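# Load cartons into flow lane by date order

## Task

Put every carton into the flow lane, sequenced by the date on each one, so the carton with the oldest date sits at the front of the lane.

## Robot and tools

Robots. Three identical i2rt Big YAM arms, named arm1, arm2 and arm3. Each has six revolute joints, a two-finger gripper and a camera on the wrist. Two fixed room cameras, cam_a and cam_b, also watch the cell. Arm feet (scene frame, metres): arm1 at (-1.399, -0.834, 0.768), arm2 at (-0.549, -0.349, 0.753), arm3 at (0.555, 0.297, 0.850). Each foot faces its own +x; the table tops under them are at z=0.720. The hand reaches roughly 1.0 m from the joint1 axis at full extension.

Frames. Every pose uses one shared scene frame: origin on the floor, +z up. A hand pose is [x, y, z, qw, qx, qy, qz], position in metres and orientation as a w-first quaternion. The hand point lies between the finger pads, about 1 cm short of the tips; the fingers point along the hand's +z and open along its y. Reported hand positions can be a little wrong, more so far from the foot.

move. Arguments: optional objects arm1, arm2, arm3, plus optional cameras. An arm you omit receives no new command (it may still be pushing toward an old target). Each arm object may hold:
- joints: absolute joint targets keyed by name. joint1_rad -2.879 to 2.879 (base yaw, positive counter-clockwise from above, 0 points along the foot's +x); joint2_rad 0 to 3.141 (shoulder, 0 = upper arm back and level, larger raises it up and forward); joint3_rad 0 to 3.019 (elbow, 0 = folded, larger opens); joint4_rad -1.692 to 1.57 (hand pitch, positive tilts fingers up); joint5_rad -1.57 to 1.57 (hand side swing, positive toward the arm's right); joint6_rad -2.094 to 2.094 (roll, positive clockwise viewed from behind the hand); gripper_m 0 to 0.093, the absolute fingertip gap in metres.
- target: seven numbers, an absolute hand pose in the scene frame, reached along a straight line from the current hand_target. If target is present, joints may contain only gripper_m.
- speed: top path speed in m/s, 0.002 to 0.5, default 0.25; only allowed with target. Rotation is capped at twice this value in rad/s.
All motions in one call start together; hand paths of one call finish together, paced by the slowest. A path takes 0.5 to 10 s and no call runs beyond 15 s. Hands lag, stray, can overshoot speed when the arm is nearly straight, and often stop 1 cm or more off. Paths ignore obstacles and other arms. Unknown keys make a call invalid; out-of-range values get it refused, and after a refusal the remaining move/wait/finished_scene calls of that reply are skipped. cameras: a list drawn from arm1_cam_wrist, arm2_cam_wrist, arm3_cam_wrist, cam_a, cam_b, all; omitted or ["all"] gives all, [] gives none.

wait: seconds (0 to 10) plus optional cameras; nothing new is commanded. zoom_image: camera name and region [x0, y0, x1, y1] in pixels of that camera's latest image (origin top-left, at most 504x504). read_manual: returns only licence texts. finished_scene: scene (the current scene number); irreversible, and the goal must hold without the robots afterwards.

Results. Each arm reports joint_positions, Joint velocities (rad/s, gripper in m/s; may read "within noise"), joint torques (arm joints only, drive output including gravity; entries 3 and 4 flip sign past ±28 N m), hand and hand_target. The "move" line names each arm given a motion with "done" or its worst status. Statuses: off_target (rested away from target, may still push); time_out (joints keep a nearby target and keep pushing, listed in on_its_own; send their reported positions to relax them); not_followed, "joint command not followed" or "pose unreachable" (a safety check held the targets back; the robot may keep trying them). An arm listed under "as last shown" was not commanded and shows its previous lines. "pictures" lists image order. Images may lag the state slightly.

Gripper. Gripping a rigid item, gripper_m reads up to about 5 mm below its width (some read up to 2 mm above). Closed on nothing it reads 0 to 0.003. Commanding about 5 mm under the touch reading gives full force, roughly 50-64 N per pad. Open well above the reading to release.

Cameras. Calibration (K, distortion, T_world_to_cam) is given per camera; room cameras may have shifted by up to about 2 degrees and 9 mm, and wrist camera poses follow the arm's joint readings.

Avoid. Do not knock, drop or push anything off the work area or onto the floor. Never let two arms press together, including closing a gripper on another arm's fingers; the collision check can react too late and permits finger, housing and camera contact. Avoid slams, hard pushes, releasing moving parts, and prolonged pushing or stretched holding, which heats motors: a MOTOR HOT line warns, and at 100 °C the arm drops and stays down 30-60 s. Loose items may occasionally get bumped by something else. The simulation keeps running while you think, holding the last commands.

Each tool is called in YAML: its name, and indented under it one key for each argument.

## Session

move:

Scene clock: 0.00 s.
Joint torques (N m): no reading
Heat: arm1: hottest joint1_rad 39 °C; arm2: hottest joint2_rad 40 °C; arm3: hottest joint1_rad 35 °C.
Joint velocities: within noise
arm1.joint_positions: joint1_rad=+0.194 joint2_rad=+0.304 joint3_rad=+1.546 joint4_rad=-1.590 joint5_rad=-0.074 joint6_rad=+0.225 gripper_m=+0.09396
arm1.joint_status: not commanded
arm1.hand: x=-1.3980 y=-0.8742 z=+1.3539 quat_wxyz=(-0.413, -0.697, -0.432, +0.395) (m; scene frame)
arm1.hand_target: x=-1.3971 y=-0.8712 z=+1.3606 quat_wxyz=(-0.419, -0.692, -0.430, +0.401) (m; scene frame)
arm1.hand_status: not commanded
arm2.joint_positions: joint1_rad=+0.324 joint2_rad=+0.267 joint3_rad=+1.656 joint4_rad=-1.577 joint5_rad=-0.025 joint6_rad=+0.557 gripper_m=+0.09396
arm2.joint_status: not commanded
arm2.hand: x=-0.5408 y=-0.3488 z=+1.3788 quat_wxyz=(+0.121, +0.719, -0.287, -0.622) (m; scene frame)
arm2.hand_target: x=-0.5353 y=-0.3500 z=+1.3818 quat_wxyz=(+0.122, +0.714, -0.285, -0.628) (m; scene frame)
arm2.hand_status: not commanded
arm3.joint_positions: joint1_rad=+0.466 joint2_rad=+0.542 joint3_rad=+1.486 joint4_rad=-1.413 joint5_rad=-0.179 joint6_rad=-0.503 gripper_m=+0.09396
arm3.joint_status: not commanded
arm3.hand: x=+0.5364 y=+0.1220 z=+1.4334 quat_wxyz=(-0.274, -0.490, -0.695, +0.450) (m; scene frame)
arm3.hand_target: x=+0.5374 y=+0.1259 z=+1.4420 quat_wxyz=(-0.277, -0.485, -0.691, +0.459) (m; scene frame)
arm3.hand_status: not commanded
pictures: arm1_cam_wrist, arm2_cam_wrist, arm3_cam_wrist, cam_a, cam_b

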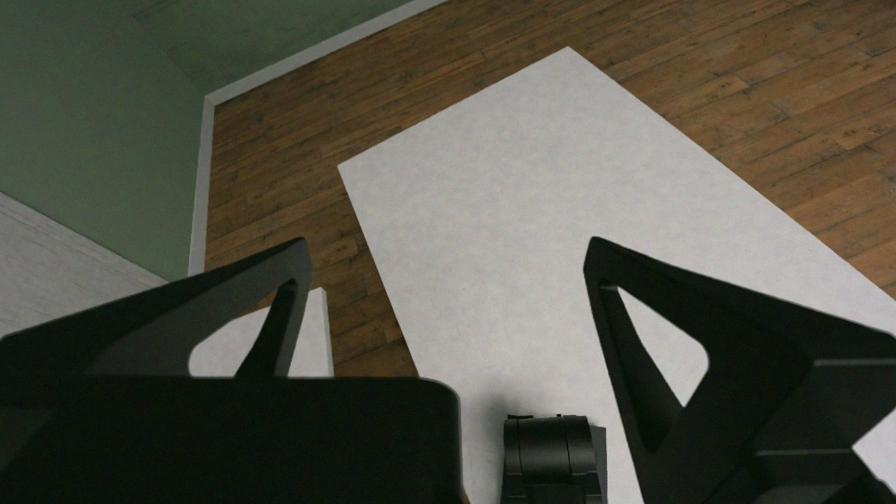

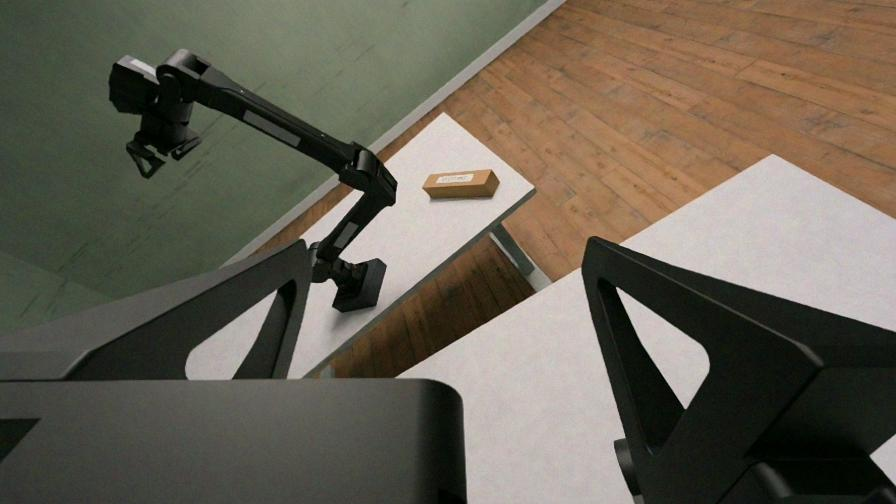

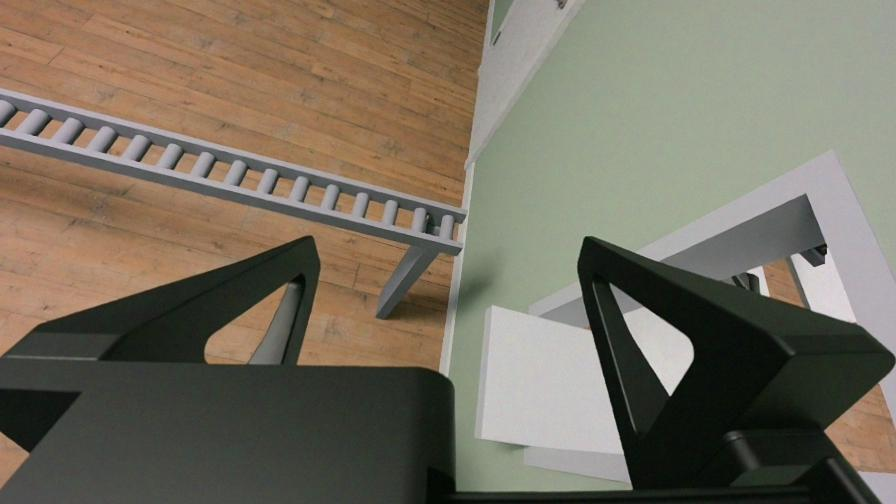

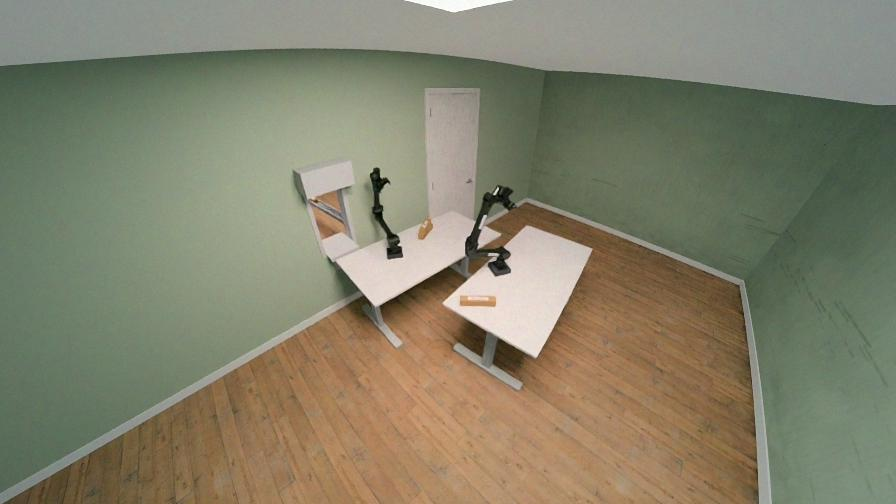

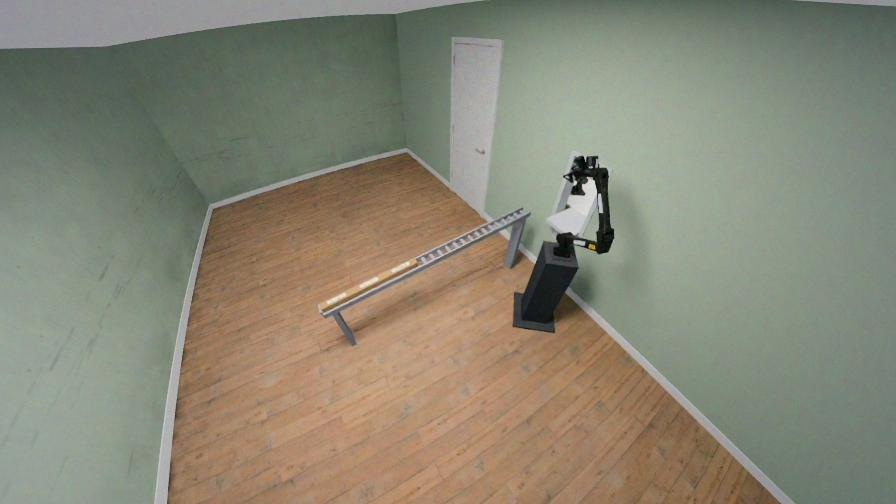

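zoom_image:
  camera: "cam_a"
  region: [270, 140, 620, 400]

zoom_image:
  camera: "cam_b"
  region: [300, 140, 640, 360]

zoom_image:
  camera: "cam_b"
  region: [310, 240, 450, 330]

zoom_image:
  camera: "arm2_cam_wrist"
  region: [400, 150, 520, 220]

zoom_image:
  camera: "cam_a"
  region: [440, 280, 520, 320]

zoom_image:
  camera: "cam_a"
  region: [400, 205, 450, 245]

Scaled by 1.440 from the camera's 896x504 image, which has a finer 1280x720 frame.

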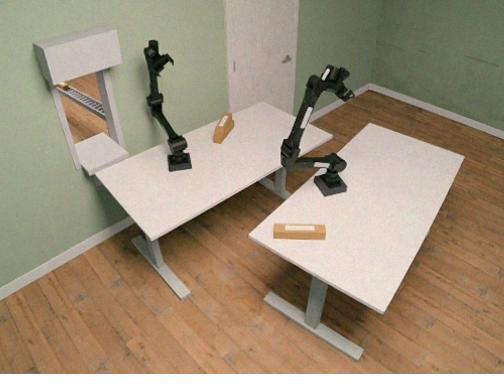

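Scaled by 1.482 from the camera's 896x504 image, which has a finer 1280x720 frame.

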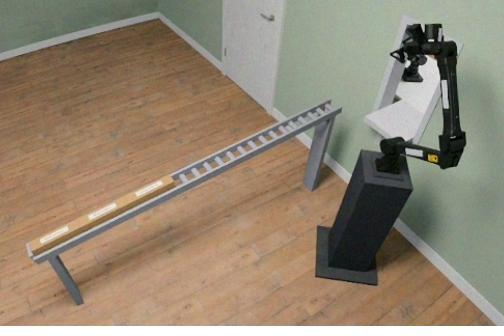

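Scaled by 3.600 from the camera's 896x504 image, which has a finer 1280x720 frame.

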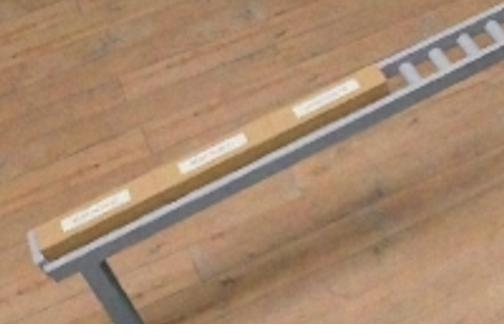

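Scaled by 4.200 from the camera's 896x504 image, which has a finer 1280x720 frame.

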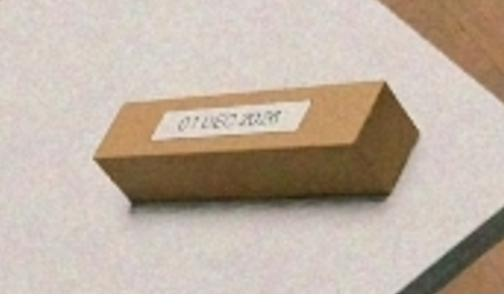

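Scaled by 6.300 from the camera's 896x504 image, which has a finer 1280x720 frame.

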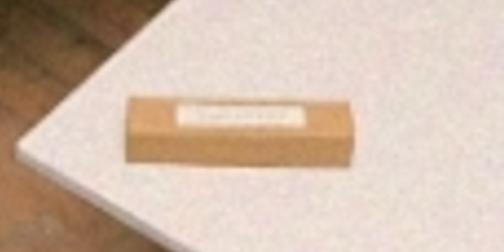

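Scaled by 10.080 from the camera's 896x504 image, which has a finer 1280x720 frame.

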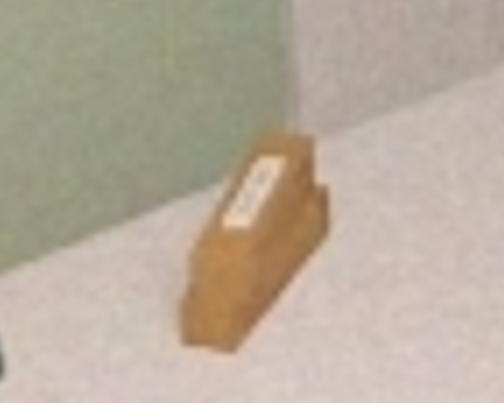

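move:
  arm1: {"joints": {"joint1_rad": -2.4, "joint2_rad": 1.0, "joint3_rad": 0.97, "joint4_rad": -0.75, "joint5_rad": 0.0, "joint6_rad": 0.0}}
  arm2: {"joints": {"joint1_rad": 2.2, "joint2_rad": 1.0, "joint3_rad": 0.97, "joint4_rad": -0.75, "joint5_rad": 0.0, "joint6_rad": 0.0}}
  arm3: {"joints": {"joint1_rad": 1.63, "joint2_rad": 1.45, "joint3_rad": 1.0, "joint4_rad": 0.45, "joint5_rad": -0.34, "joint6_rad": 0.0}}

Scene clock: 77.87 s.
Joint torques (N m): arm1=[-0.38 -7.94 11.77 1.68 0.04 -0.05] | arm2=[0.56 -5.19 11.12 2.26 0.02 -0.11] | arm3=[0.67 -14.62 13 2.33 0.01 0.12]
Heat: arm1: hottest joint1_rad 39 °C; arm2: hottest joint2_rad 41 °C; arm3: hottest joint3_rad 36 °C.
move: arm1 done; arm2 done; arm3 done
Joint velocities: within noise
arm1.joint_positions: joint1_rad=-2.384 joint2_rad=+1.011 joint3_rad=+0.948 joint4_rad=-0.763 joint5_rad=+0.001 joint6_rad=+0.007 gripper_m=+0.09400
arm1.joint_status: all done
arm1.hand: x=-1.5148 y=-0.4253 z=+1.0521 quat_wxyz=(+0.221, -0.741, +0.564, +0.292) (m; scene frame)
arm1.hand_target: x=-1.5098 y=-0.4190 z=+1.0710 quat_wxyz=(+0.237, -0.731, +0.561, +0.306) (m; scene frame)
arm1.hand_status: not commanded
arm2.joint_positions: joint1_rad=+2.191 joint2_rad=+1.002 joint3_rad=+0.973 joint4_rad=-0.763 joint5_rad=-0.001 joint6_rad=+0.010 gripper_m=+0.09398
arm2.joint_status: all done
arm2.hand: x=-0.5171 y=-0.7739 z=+1.0584 quat_wxyz=(+0.287, +0.630, +0.674, -0.257) (m; scene frame)
arm2.hand_target: x=-0.5132 y=-0.7748 z=+1.0598 quat_wxyz=(+0.291, +0.622, +0.678, -0.261) (m; scene frame)
arm2.hand_status: not commanded
arm3.joint_positions: joint1_rad=+1.626 joint2_rad=+1.431 joint3_rad=+0.985 joint4_rad=+0.434 joint5_rad=-0.340 joint6_rad=-0.008 gripper_m=+0.09397
arm3.joint_status: all done
arm3.hand: x=+1.0695 y=-0.0463 z=+1.1986 quat_wxyz=(-0.694, -0.119, -0.700, +0.120) (m; scene frame)
arm3.hand_target: x=+1.0763 y=-0.0482 z=+1.1993 quat_wxyz=(-0.698, -0.118, -0.697, +0.118) (m; scene frame)
arm3.hand_status: not commanded
pictures: arm1_cam_wrist, arm2_cam_wrist, arm3_cam_wrist, cam_a, cam_b
camera_calibration:
arm1_cam_wrist: T_world_to_cam=[[0.958104, 0.285976, -0.0159826, 1.59298], [0.284167, -0.956067, -0.0720123, 0.0973728], [-0.0358743, 0.0644535, -0.997276, 1.14578], [0, 0, 0, 1]] pos_world=[-1.5128, -0.436307, 1.17513]
arm2_cam_wrist: T_world_to_cam=[[-0.997625, -0.0687916, -0.00345965, -0.567356], [-0.0669015, 0.979714, -0.188901, 0.931598], [0.0163843, -0.188221, -0.98199, 1.0251], [0, 0, 0, 1]] pos_world=[-0.520479, -0.758783, 1.18066]
arm3_cam_wrist: T_world_to_cam=[[-0.331247, -0.943463, -0.0123502, 0.326282], [-0.565507, 0.208992, -0.797825, 1.57261], [0.7553, -0.257293, -0.602763, 0.0257357], [0, 0, 0, 1]] pos_world=[0.977966, -0.0142067, 1.27421]

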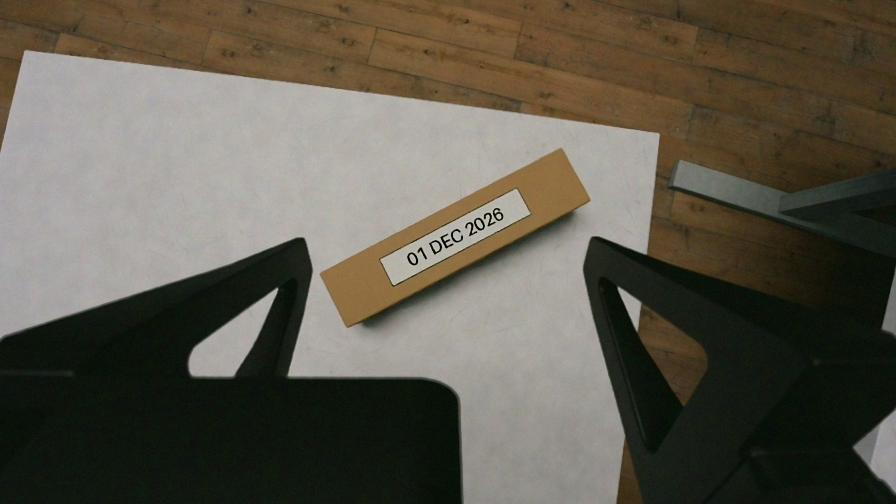

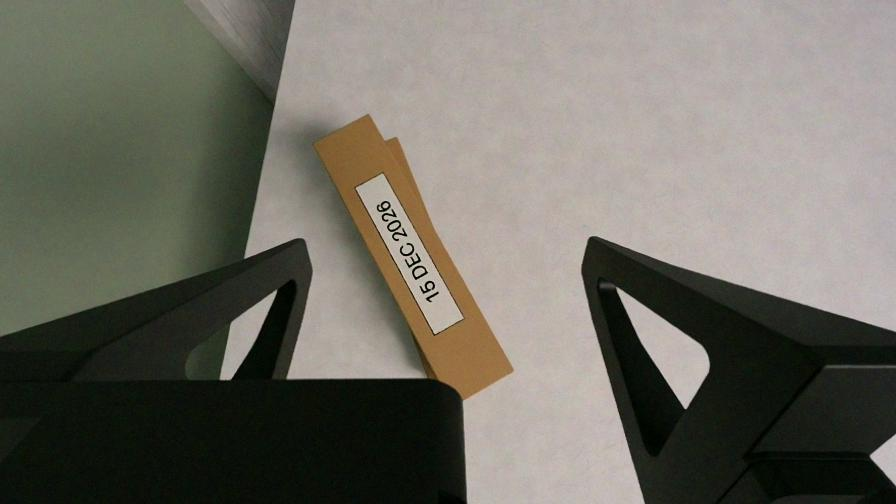

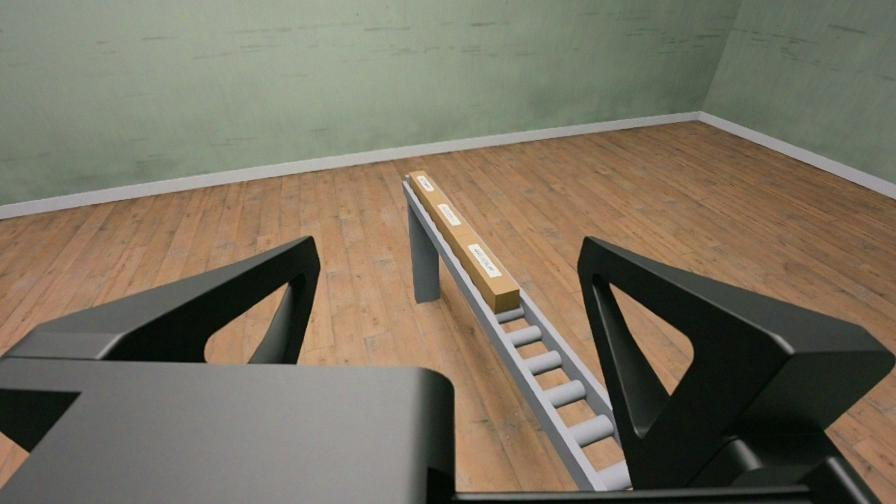

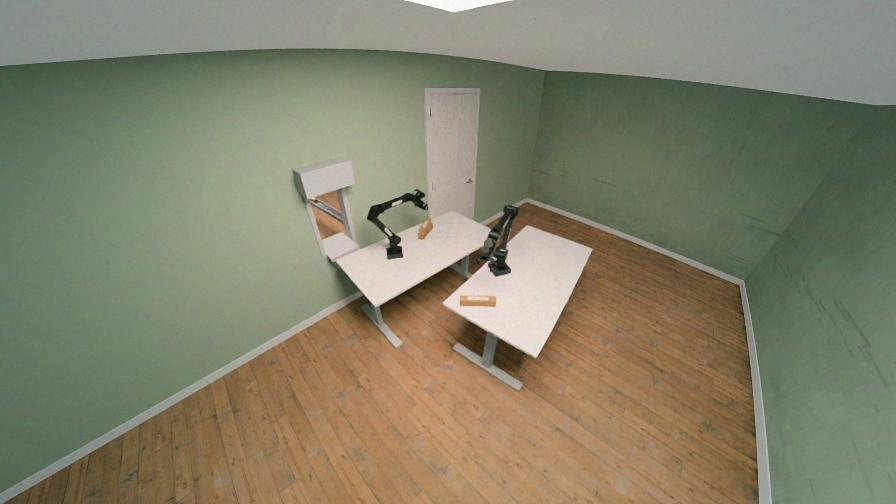

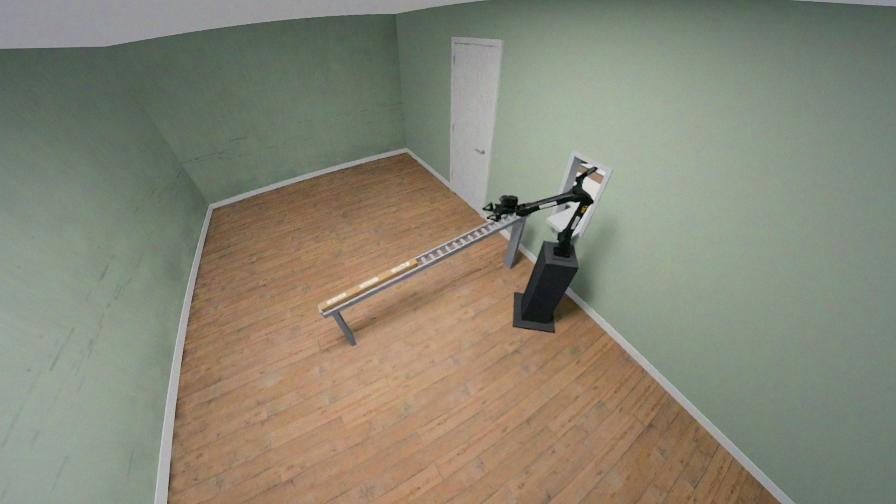

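zoom_image:
  camera: "arm3_cam_wrist"
  region: [400, 160, 530, 320]

zoom_image:
  camera: "arm3_cam_wrist"
  region: [400, 165, 470, 235]

zoom_image:
  camera: "arm2_cam_wrist"
  region: [300, 100, 520, 400]

Scaled by 3.150 from the camera's 896x504 image, which has a finer 1280x720 frame.

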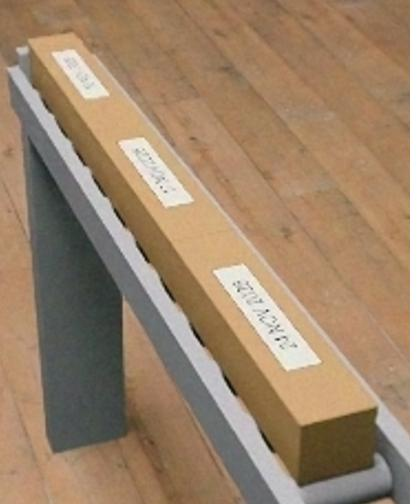

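Scaled by 7.200 from the camera's 896x504 image, which has a finer 1280x720 frame.

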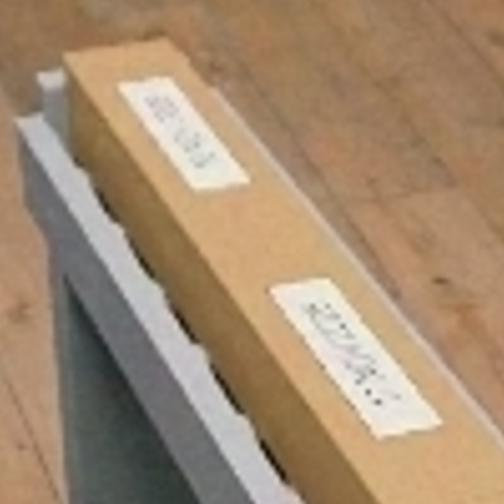

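Scaled by 1.680 from the camera's 896x504 image, which has a finer 1280x720 frame.

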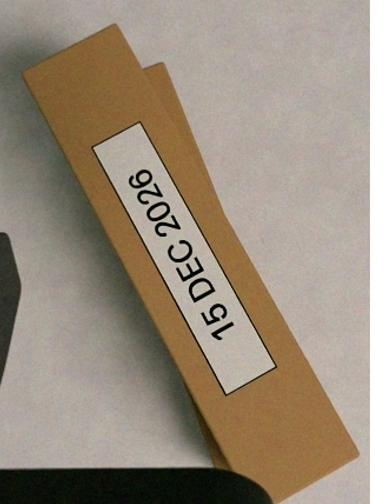

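zoom_image:
  camera: "arm1_cam_wrist"
  region: [300, 130, 620, 340]

zoom_image:
  camera: "arm2_cam_wrist"
  region: [180, 0, 620, 420]

Scaled by 1.575 from the camera's 896x504 image, which has a finer 1280x720 frame.

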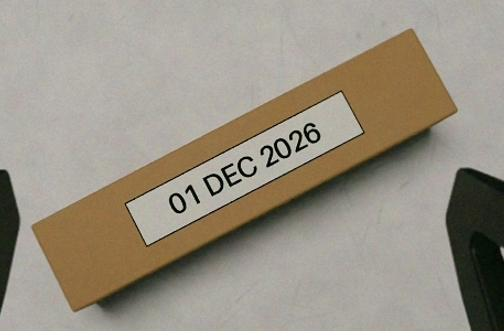

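Scaled by 1.145 from the camera's 896x504 image, which has a finer 1280x720 frame.

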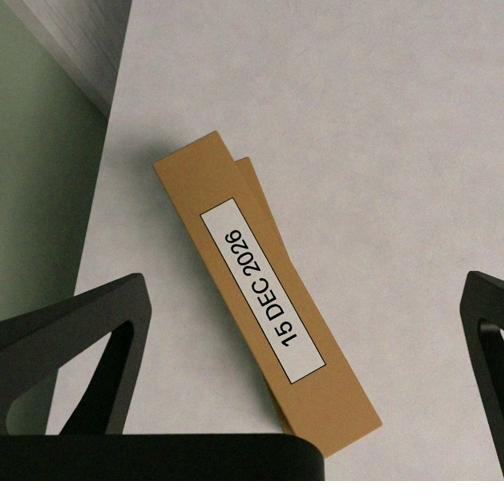

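move:
  arm1: {"target": [-1.5246, -0.3978, 0.90, 0, -0.3746, 0.9272, 0], "speed": 0.3}
  arm2: {"joints": {"joint1_rad": -1.88, "joint2_rad": 0.1, "joint3_rad": 0.5, "joint4_rad": -0.47, "joint5_rad": 0.0, "joint6_rad": 0.0}}
  arm3: {"joints": {"joint1_rad": -0.42, "joint2_rad": 0.1, "joint3_rad": 0.5, "joint4_rad": -0.47, "joint5_rad": 0.0, "joint6_rad": 0.0}}

Scene clock: 122.47 s.
Joint torques (N m): arm1=[-0.44 -13.57 11.81 -0.38 0.09 0.19] | arm2=[-0.73 4.25 9.96 2.67 0 -0.11] | arm3=[-0.67 2.32 11.67 1.5 0.06 0.13]
Heat: arm1: hottest joint3_rad 44 °C; arm2: hottest joint3_rad 43 °C; arm3: hottest joint3_rad 41 °C.
move: arm1 off_target; arm2 done; arm3 done
Joint velocities: within noise
arm1.joint_positions: joint1_rad=-2.363 joint2_rad=+1.582 joint3_rad=+1.187 joint4_rad=-1.213 joint5_rad=-0.002 joint6_rad=+1.073 gripper_m=+0.09400
arm1.joint_status: not commanded
arm1.hand: x=-1.5266 y=-0.4164 z=+0.8853 quat_wxyz=(-0.001, -0.387, +0.922, -0.016) (m; scene frame)
arm1.hand_target: x=-1.5243 y=-0.3986 z=+0.9001 quat_wxyz=(+0.000, -0.375, +0.927, +0.000) (m; scene frame)
arm1.hand_status: off_target (0.024 m and 2.4 deg from the pose sent, 0.155 m and 73.7 deg at the start)
arm2.joint_positions: joint1_rad=-1.871 joint2_rad=+0.108 joint3_rad=+0.513 joint4_rad=-0.483 joint5_rad=+0.000 joint6_rad=+0.009 gripper_m=+0.09404
arm2.joint_status: all done
arm2.hand: x=-0.3666 y=-0.1788 z=+1.1230 quat_wxyz=(-0.635, +0.264, -0.685, -0.241) (m; scene frame)
arm2.hand_target: x=-0.3649 y=-0.1806 z=+1.1203 quat_wxyz=(-0.640, +0.263, -0.683, -0.236) (m; scene frame)
arm2.hand_status: not commanded
arm3.joint_positions: joint1_rad=-0.409 joint2_rad=+0.110 joint3_rad=+0.505 joint4_rad=-0.461 joint5_rad=+0.000 joint6_rad=-0.007 gripper_m=+0.09400
arm3.joint_status: all done
arm3.hand: x=+0.3254 y=+0.1937 z=+1.2199 quat_wxyz=(-0.143, -0.713, -0.157, +0.668) (m; scene frame)
arm3.hand_target: x=+0.3259 y=+0.1972 z=+1.2170 quat_wxyz=(-0.141, -0.716, -0.151, +0.667) (m; scene frame)
arm3.hand_status: not commanded
pictures: arm1_cam_wrist, arm2_cam_wrist, arm3_cam_wrist, cam_a, cam_b
camera_calibration:
arm1_cam_wrist: T_world_to_cam=[[0.716356, -0.697716, 0.00513624, 0.801762], [-0.539686, -0.549408, 0.637879, -1.61966], [-0.442237, -0.459721, -0.770119, -0.061251], [0, 0, 0, 1]] pos_world=[-1.47554, -0.358609, 0.981859]
arm2_cam_wrist: T_world_to_cam=[[0.658256, -0.752711, 0.011194, 0.0921297], [-0.467483, -0.420385, -0.777648, 0.634771], [0.59005, 0.506659, -0.6286, 1.13578], [0, 0, 0, 1]] pos_world=[-0.434065, -0.239256, 1.20655]
arm3_cam_wrist: T_world_to_cam=[[-0.416766, 0.908962, -0.00965573, -0.0278634], [0.592587, 0.26362, -0.761147, 0.686511], [-0.689308, -0.322942, -0.648508, 1.20101], [0, 0, 0, 1]] pos_world=[0.409437, 0.232206, 1.30113]

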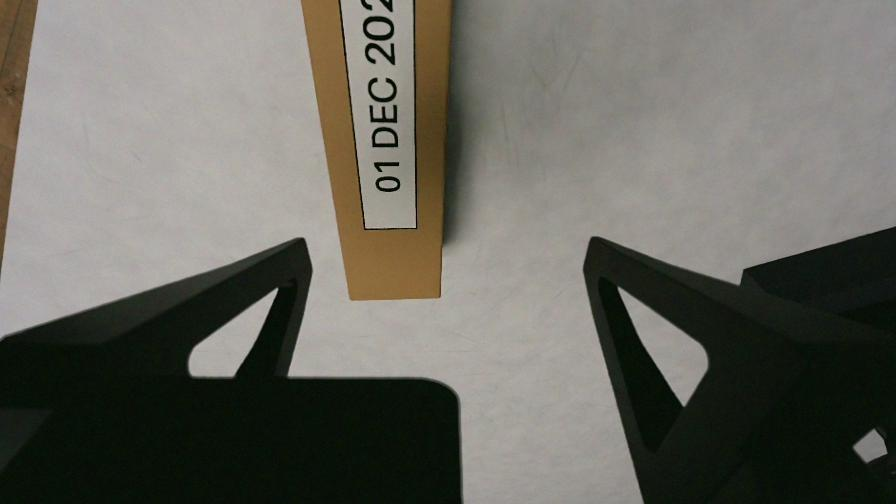

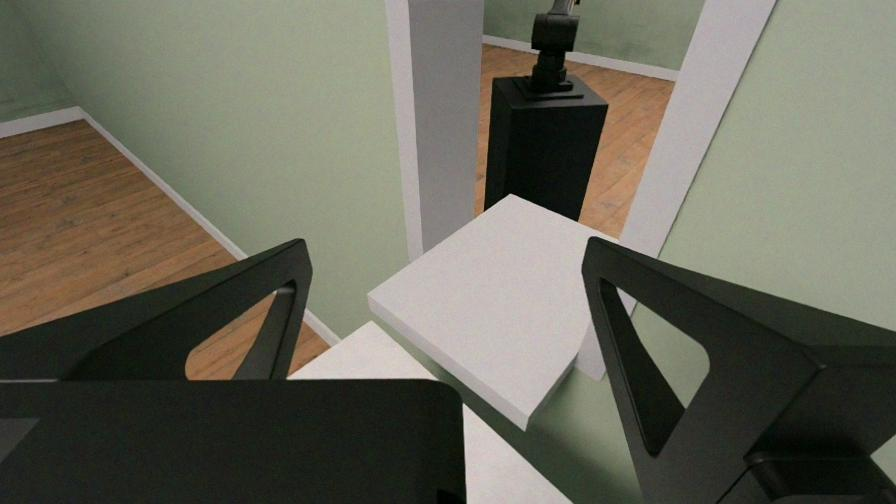

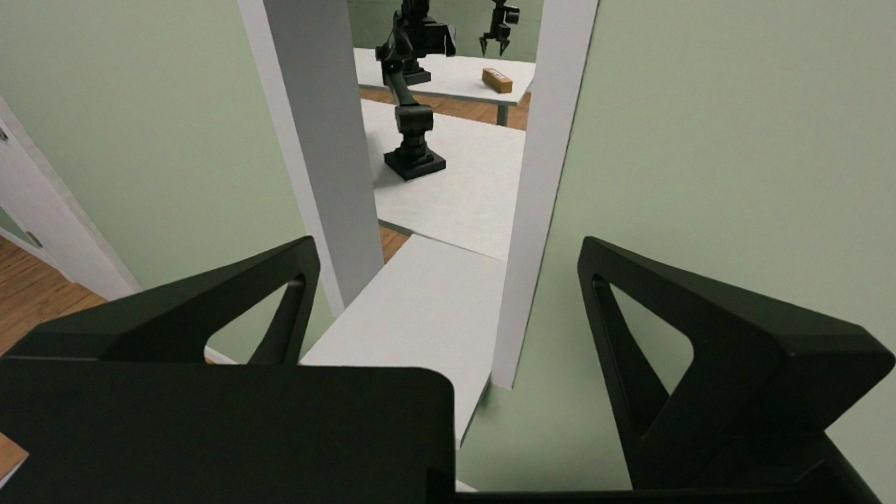

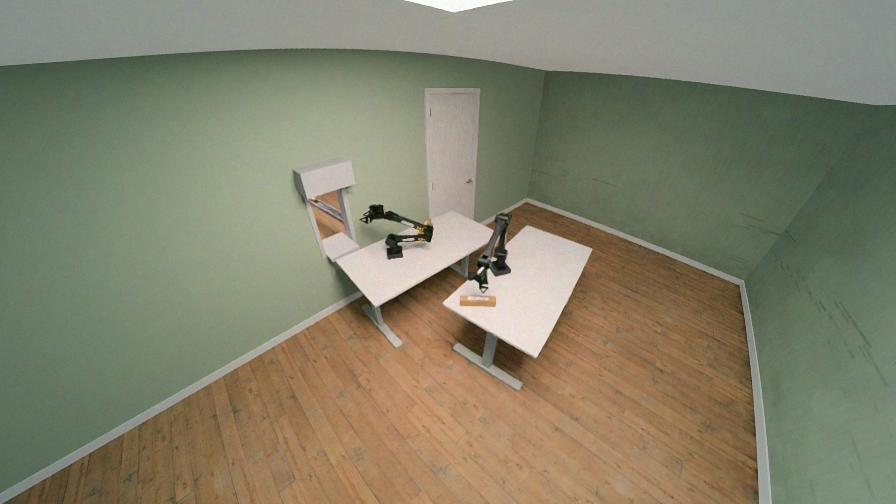

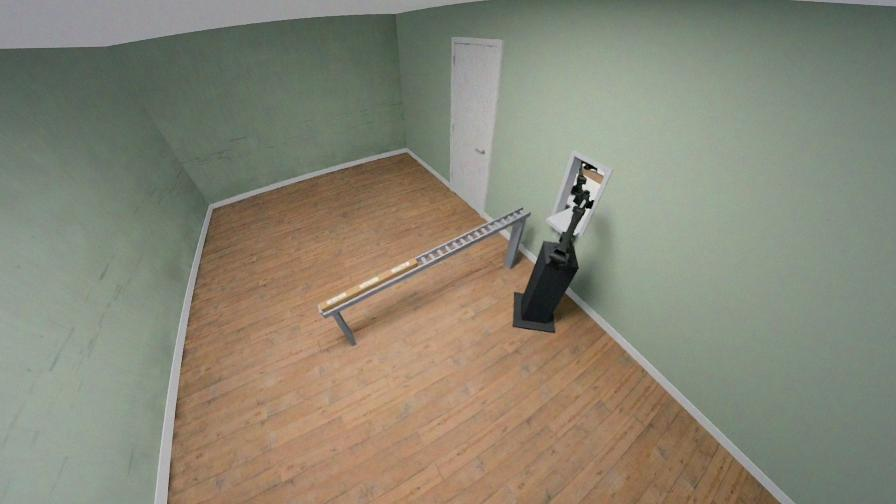

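zoom_image:
  camera: "arm3_cam_wrist"
  region: [230, 0, 610, 504]

zoom_image:
  camera: "arm2_cam_wrist"
  region: [330, 150, 670, 450]

Scaled by 1.000.

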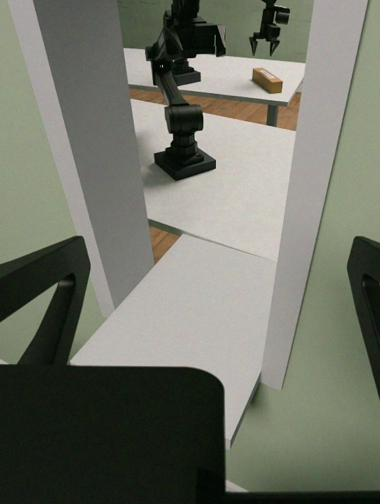

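Scaled by 1.482 from the camera's 896x504 image, which has a finer 1280x720 frame.

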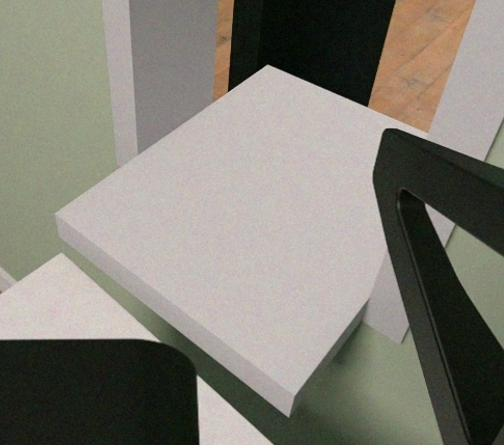

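zoom_image:
  camera: "cam_a"
  region: [440, 200, 560, 320]

Scaled by 4.200 from the camera's 896x504 image, which has a finer 1280x720 frame.

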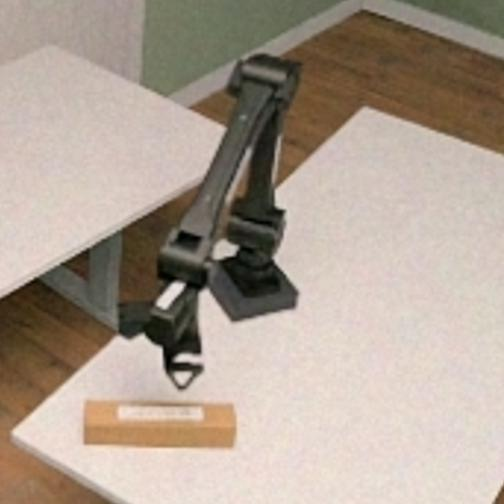

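move:
  arm1: {"target": [-1.5198, -0.3565, 0.87, 0, -0.3543, 0.9351, 0], "speed": 0.2}
  arm3: {"joints": {"joint1_rad": 1.03, "joint2_rad": 1.478, "joint3_rad": 1.239, "joint4_rad": -0.546, "joint5_rad": 0.0, "joint6_rad": 0.0}}
  cameras: ["arm1_cam_wrist", "arm3_cam_wrist"]

Scene clock: 208.13 s.
Joint torques (N m): arm1=[-0.21 -15.56 11.44 0.38 0.1 0.14] | arm2=[-0.67 4.31 9.96 2.67 0 -0.11] | arm3=[0.09 -17.73 15.46 1.32 0.03 0.13]
Heat: arm1: hottest joint3_rad 45 °C; arm2: hottest joint3_rad 46 °C; arm3: hottest joint3_rad 39 °C.
move: arm1 off_target; arm3 done
Joint velocities: within noise
arm1.joint_positions: joint1_rad=-2.400 joint2_rad=+1.706 joint3_rad=+1.261 joint4_rad=-1.182 joint5_rad=-0.002 joint6_rad=+1.085 gripper_m=+0.09400
arm1.joint_status: not commanded
arm1.hand: x=-1.5200 y=-0.3795 z=+0.8562 quat_wxyz=(-0.002, -0.365, +0.931, -0.026) (m; scene frame)
arm1.hand_target: x=-1.5194 y=-0.3575 z=+0.8705 quat_wxyz=(+0.000, -0.354, +0.935, +0.000) (m; scene frame)
arm1.hand_status: off_target (0.027 m and 3.3 deg from the pose sent, 0.062 m and 4.4 deg at the start)
arm2: as last shown
arm3.joint_positions: joint1_rad=+1.032 joint2_rad=+1.477 joint3_rad=+1.200 joint4_rad=-0.541 joint5_rad=+0.000 joint6_rad=-0.007 gripper_m=+0.09402
arm3.joint_status: all done
arm3.hand: x=+0.7263 y=-0.2664 z=+1.0802 quat_wxyz=(-0.295, -0.551, -0.749, +0.219) (m; scene frame)
arm3.hand_target: x=+0.7281 y=-0.2761 z=+1.0999 quat_wxyz=(-0.308, -0.550, -0.742, +0.227) (m; scene frame)
arm3.hand_status: not commanded
pictures: arm1_cam_wrist, arm3_cam_wrist
camera_calibration:
arm1_cam_wrist: T_world_to_cam=[[0.681869, -0.731126, 0.0225779, 0.742949], [-0.5689, -0.510664, 0.644651, -1.61271], [-0.459792, -0.452412, -0.764143, -0.0928], [0, 0, 0, 1]] pos_world=[-1.46673, -0.322347, 0.951947]
arm3_cam_wrist: T_world_to_cam=[[-0.957623, -0.287853, -0.00993592, 0.630429], [-0.284881, 0.951691, -0.114573, 0.586089], [0.0424362, -0.106887, -0.993365, 1.13678], [0, 0, 0, 1]] pos_world=[0.722439, -0.254797, 1.20265]

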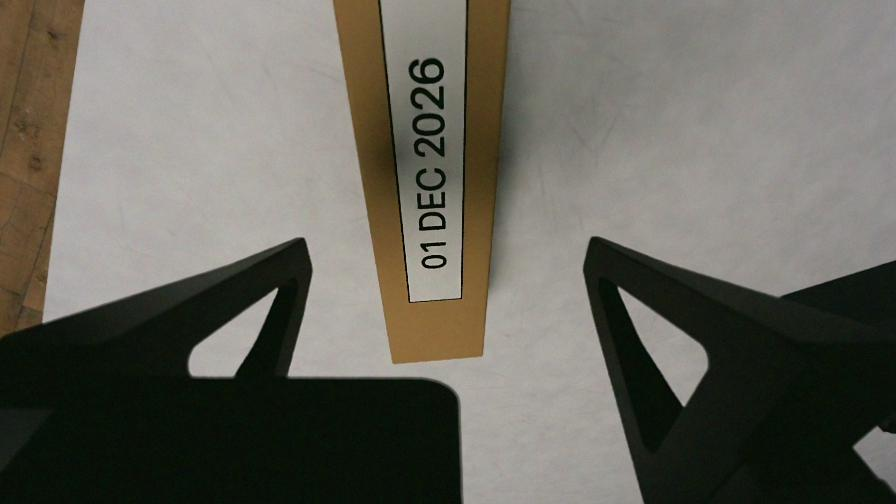

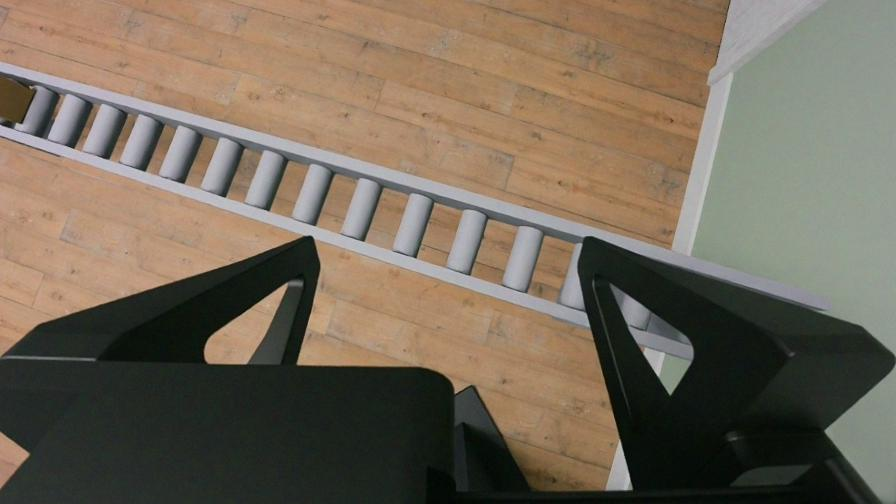

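move:
  arm1: {"target": [-1.518, -0.3446, 0.804, 0, -0.3543, 0.9351, 0], "speed": 0.15}
  cameras: ["arm1_cam_wrist"]

zoom_image:
  camera: "arm1_cam_wrist"
  region: [300, 0, 600, 400]

Scene clock: 218.13 s.
Joint torques (N m): arm1=[-1.2 -16.62 7.82 0.49 0.1 0.05] | arm2=[-0.67 4.25 9.95 2.69 0 -0.11] | arm3=[0.09 -17.67 15.46 1.29 0.02 0.14]
Heat: arm1: hottest joint3_rad 45 °C; arm2: hottest joint3_rad 46 °C; arm3: hottest joint3_rad 40 °C.
move: arm1 done
Joint velocities: within noise
arm1.joint_positions: joint1_rad=-2.404 joint2_rad=+1.814 joint3_rad=+1.257 joint4_rad=-1.032 joint5_rad=-0.002 joint6_rad=+1.085 gripper_m=+0.09400
arm1.joint_status: not commanded
arm1.hand: x=-1.5250 y=-0.3519 z=+0.8037 quat_wxyz=(+0.000, -0.363, +0.932, -0.007) (m; scene frame)
arm1.hand_target: x=-1.5180 y=-0.3448 z=+0.8040 quat_wxyz=(+0.000, -0.354, +0.935, +0.000) (m; scene frame)
arm1.hand_status: done (0.010 m and 1.3 deg from the pose sent, 0.063 m and 3.3 deg at the start)
arm2, arm3: as last shown
pictures: arm1_cam_wrist
camera_calibration:
arm1_cam_wrist: T_world_to_cam=[[0.678955, -0.73409, -0.0114439, 0.789573], [-0.564664, -0.532089, 0.630901, -1.55763], [-0.469227, -0.421891, -0.775779, -0.117014], [0, 0, 0, 1]] pos_world=[-1.47053, -0.298547, 0.900969]

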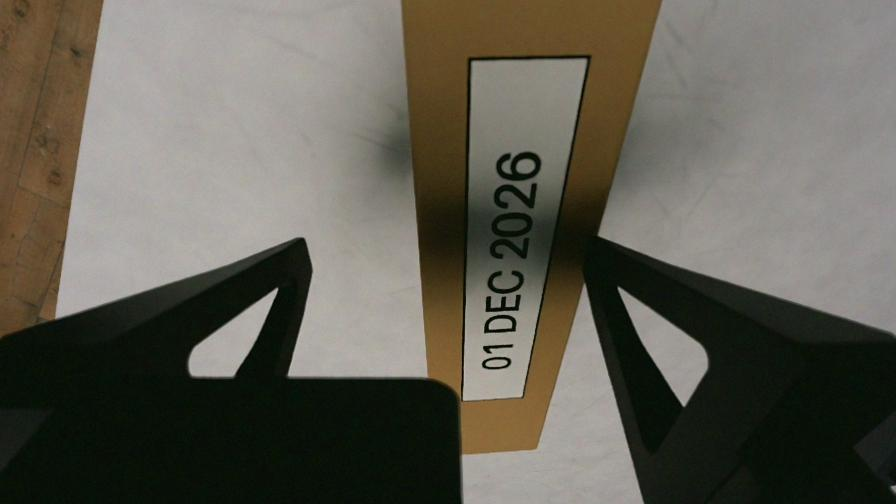

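Scaled by 1.260 from the camera's 896x504 image, which has a finer 1280x720 frame.

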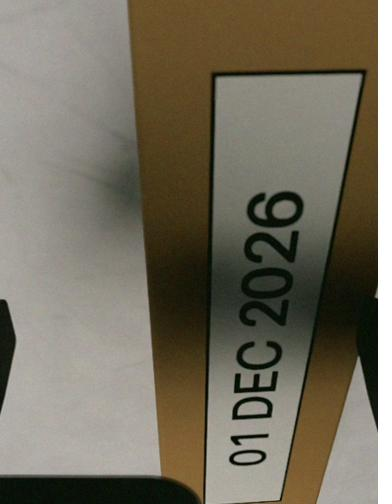

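move:
  arm1: {"target": [-1.513, -0.3637, 0.85, 0, -0.3543, 0.9351, 0], "speed": 0.15}
  cameras: ["arm1_cam_wrist"]

Scene clock: 233.17 s.
Joint torques (N m): arm1=[-0.44 -16.67 8.28 -0.21 0.1 0.04] | arm2=[-0.73 4.31 9.98 2.67 0 -0.11] | arm3=[-0.03 -17.55 15.47 1.31 0.02 0.13]
Heat: arm1: hottest joint3_rad 44 °C; arm2: hottest joint3_rad 47 °C; arm3: hottest joint3_rad 41 °C.
move: arm1 done
Joint velocities: within noise
arm1.joint_positions: joint1_rad=-2.405 joint2_rad=+1.718 joint3_rad=+1.249 joint4_rad=-1.106 joint5_rad=-0.002 joint6_rad=+1.085 gripper_m=+0.09400
arm1.joint_status: not commanded
arm1.hand: x=-1.5209 y=-0.3659 z=+0.8462 quat_wxyz=(+0.001, -0.362, +0.932, +0.000) (m; scene frame)
arm1.hand_target: x=-1.5130 y=-0.3638 z=+0.8500 quat_wxyz=(+0.000, -0.354, +0.935, +0.000) (m; scene frame)
arm1.hand_status: done (0.009 m and 1.0 deg from the pose sent, 0.049 m and 1.3 deg at the start)
arm2, arm3: as last shown
pictures: arm1_cam_wrist
camera_calibration:
arm1_cam_wrist: T_world_to_cam=[[0.678077, -0.734602, -0.023902, 0.786016], [-0.563051, -0.54008, 0.625529, -1.58549], [-0.472424, -0.410699, -0.779834, -0.0853797], [0, 0, 0, 1]] pos_world=[-1.46603, -0.313948, 0.943977]

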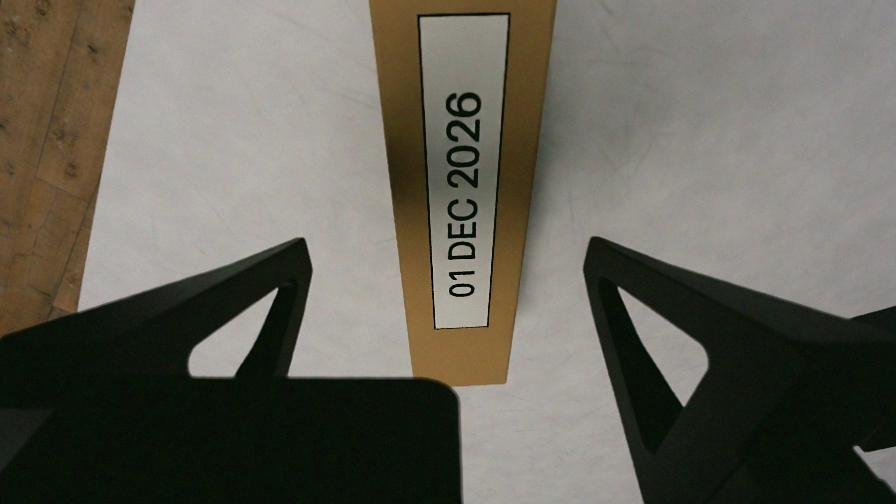

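move:
  arm1: {"target": [-1.5095, -0.3668, 0.793, 0, -0.3543, 0.9351, 0], "speed": 0.15}
  cameras: ["arm1_cam_wrist"]

Scene clock: 237.73 s.
Joint torques (N m): arm1=[-0.5 -16.56 7.5 0.46 0.1 -0.02] | arm2=[-0.73 4.19 9.96 2.67 0 -0.11] | arm3=[-0.15 -17.79 15.46 1.29 0.04 0.12]
Heat: arm1: hottest joint3_rad 44 °C; arm2: hottest joint3_rad 47 °C; arm3: hottest joint3_rad 41 °C.
move: arm1 done
Joint velocities: within noise
arm1.joint_positions: joint1_rad=-2.410 joint2_rad=+1.778 joint3_rad=+1.169 joint4_rad=-0.981 joint5_rad=-0.002 joint6_rad=+1.085 gripper_m=+0.09400
arm1.joint_status: not commanded
arm1.hand: x=-1.5161 y=-0.3740 z=+0.7924 quat_wxyz=(+0.000, -0.360, +0.933, -0.007) (m; scene frame)
arm1.hand_target: x=-1.5095 y=-0.3669 z=+0.7931 quat_wxyz=(+0.000, -0.354, +0.935, +0.000) (m; scene frame)
arm1.hand_status: done (0.010 m and 1.1 deg from the pose sent, 0.054 m and 1.0 deg at the start)
arm2, arm3: as last shown
pictures: arm1_cam_wrist
camera_calibration:
arm1_cam_wrist: T_world_to_cam=[[0.674481, -0.738208, -0.0111324, 0.758548], [-0.567938, -0.528426, 0.63104, -1.56101], [-0.471722, -0.419302, -0.77567, -0.133863], [0, 0, 0, 1]] pos_world=[-1.46133, -0.32104, 0.889669]

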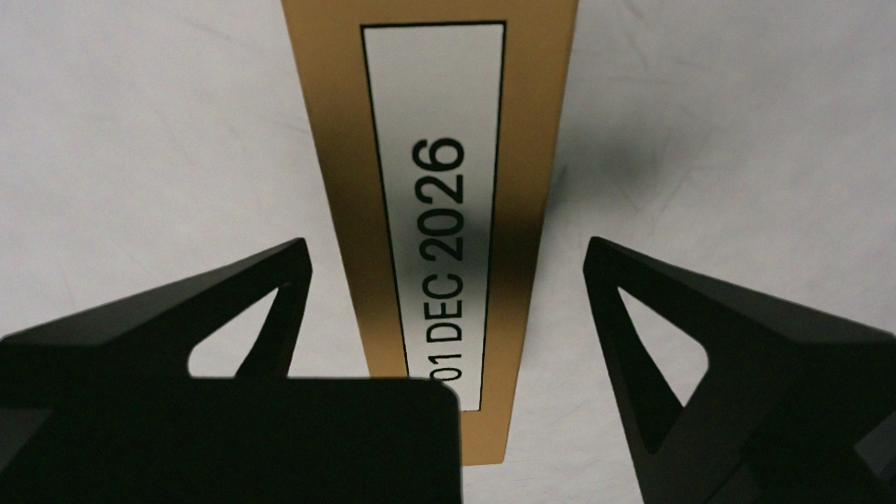

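move:
  arm1: {"target": [-1.511, -0.3660, 0.781, 0, -0.3543, 0.9351, 0], "speed": 0.15}
  cameras: []

move:
  arm1: {"joints": {"gripper_m": 0.045}}
  cameras: ["arm1_cam_wrist"]

Scene clock: 242.80 s.
Joint torques (N m): arm1=[-0.21 -15.62 6.9 0.5 0.1 0.01] | arm2=[-0.67 4.25 9.99 2.69 0 -0.11] | arm3=[-0.15 -17.55 15.5 1.32 0.02 0.12]
Heat: arm1: hottest joint3_rad 43 °C; arm2: hottest joint3_rad 47 °C; arm3: hottest joint3_rad 42 °C.
move: arm1 done
Joint velocities: within noise
arm1.joint_positions: joint1_rad=-2.410 joint2_rad=+1.792 joint3_rad=+1.169 joint4_rad=-0.952 joint5_rad=-0.002 joint6_rad=+1.085 gripper_m=+0.09400
arm1.joint_status: not commanded
arm1.hand: x=-1.5175 y=-0.3687 z=+0.7863 quat_wxyz=(+0.001, -0.360, +0.933, +0.000) (m; scene frame)
arm1.hand_target: x=-1.5111 y=-0.3662 z=+0.7810 quat_wxyz=(+0.000, -0.354, +0.935, +0.000) (m; scene frame)
arm1.hand_status: done (0.009 m and 0.7 deg from the pose sent, 0.015 m and 1.1 deg at the start)
arm2, arm3: as last shown
pictures: none
No camera images: "cameras" was empty.

Scene clock: 243.40 s.
Joint torques (N m): arm1=[-0.32 -15.44 7.01 0.47 0.08 0.02] | arm2=[-0.73 4.25 9.96 2.67 0 -0.11] | arm3=[-0.09 -17.44 15.43 1.29 0.03 0.12]
Heat: arm1: hottest joint3_rad 43 °C; arm2: hottest joint3_rad 47 °C; arm3: hottest joint3_rad 42 °C.
move: arm1 off_target
Joint velocities: within noise
arm1.joint_positions: joint1_rad=-2.410 joint2_rad=+1.792 joint3_rad=+1.167 joint4_rad=-0.952 joint5_rad=-0.002 joint6_rad=+1.084 gripper_m=+0.05951
arm1.joint_status: gripper_m off_target (ended at +0.05954, target +0.04500)
arm1.hand: x=-1.5171 y=-0.3692 z=+0.7858 quat_wxyz=(+0.001, -0.360, +0.933, +0.000) (m; scene frame)
arm1.hand_target: x=-1.5110 y=-0.3663 z=+0.7810 quat_wxyz=(+0.000, -0.354, +0.935, +0.000) (m; scene frame)
arm1.hand_status: not commanded
arm2, arm3: as last shown
pictures: arm1_cam_wrist
camera_calibration:
arm1_cam_wrist: T_world_to_cam=[[0.674438, -0.73796, -0.0234087, 0.772471], [-0.565997, -0.537116, 0.625423, -1.55061], [-0.47411, -0.40856, -0.779935, -0.133725], [0, 0, 0, 1]] pos_world=[-1.46203, -0.317442, 0.883576]

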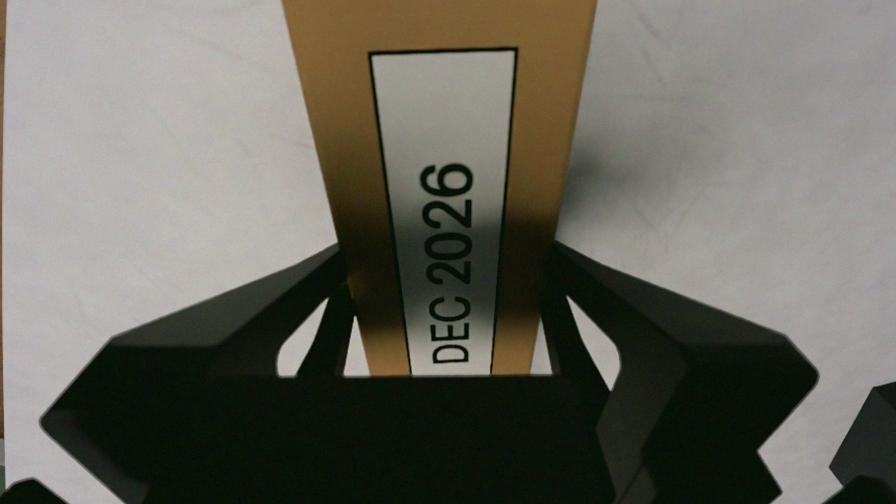

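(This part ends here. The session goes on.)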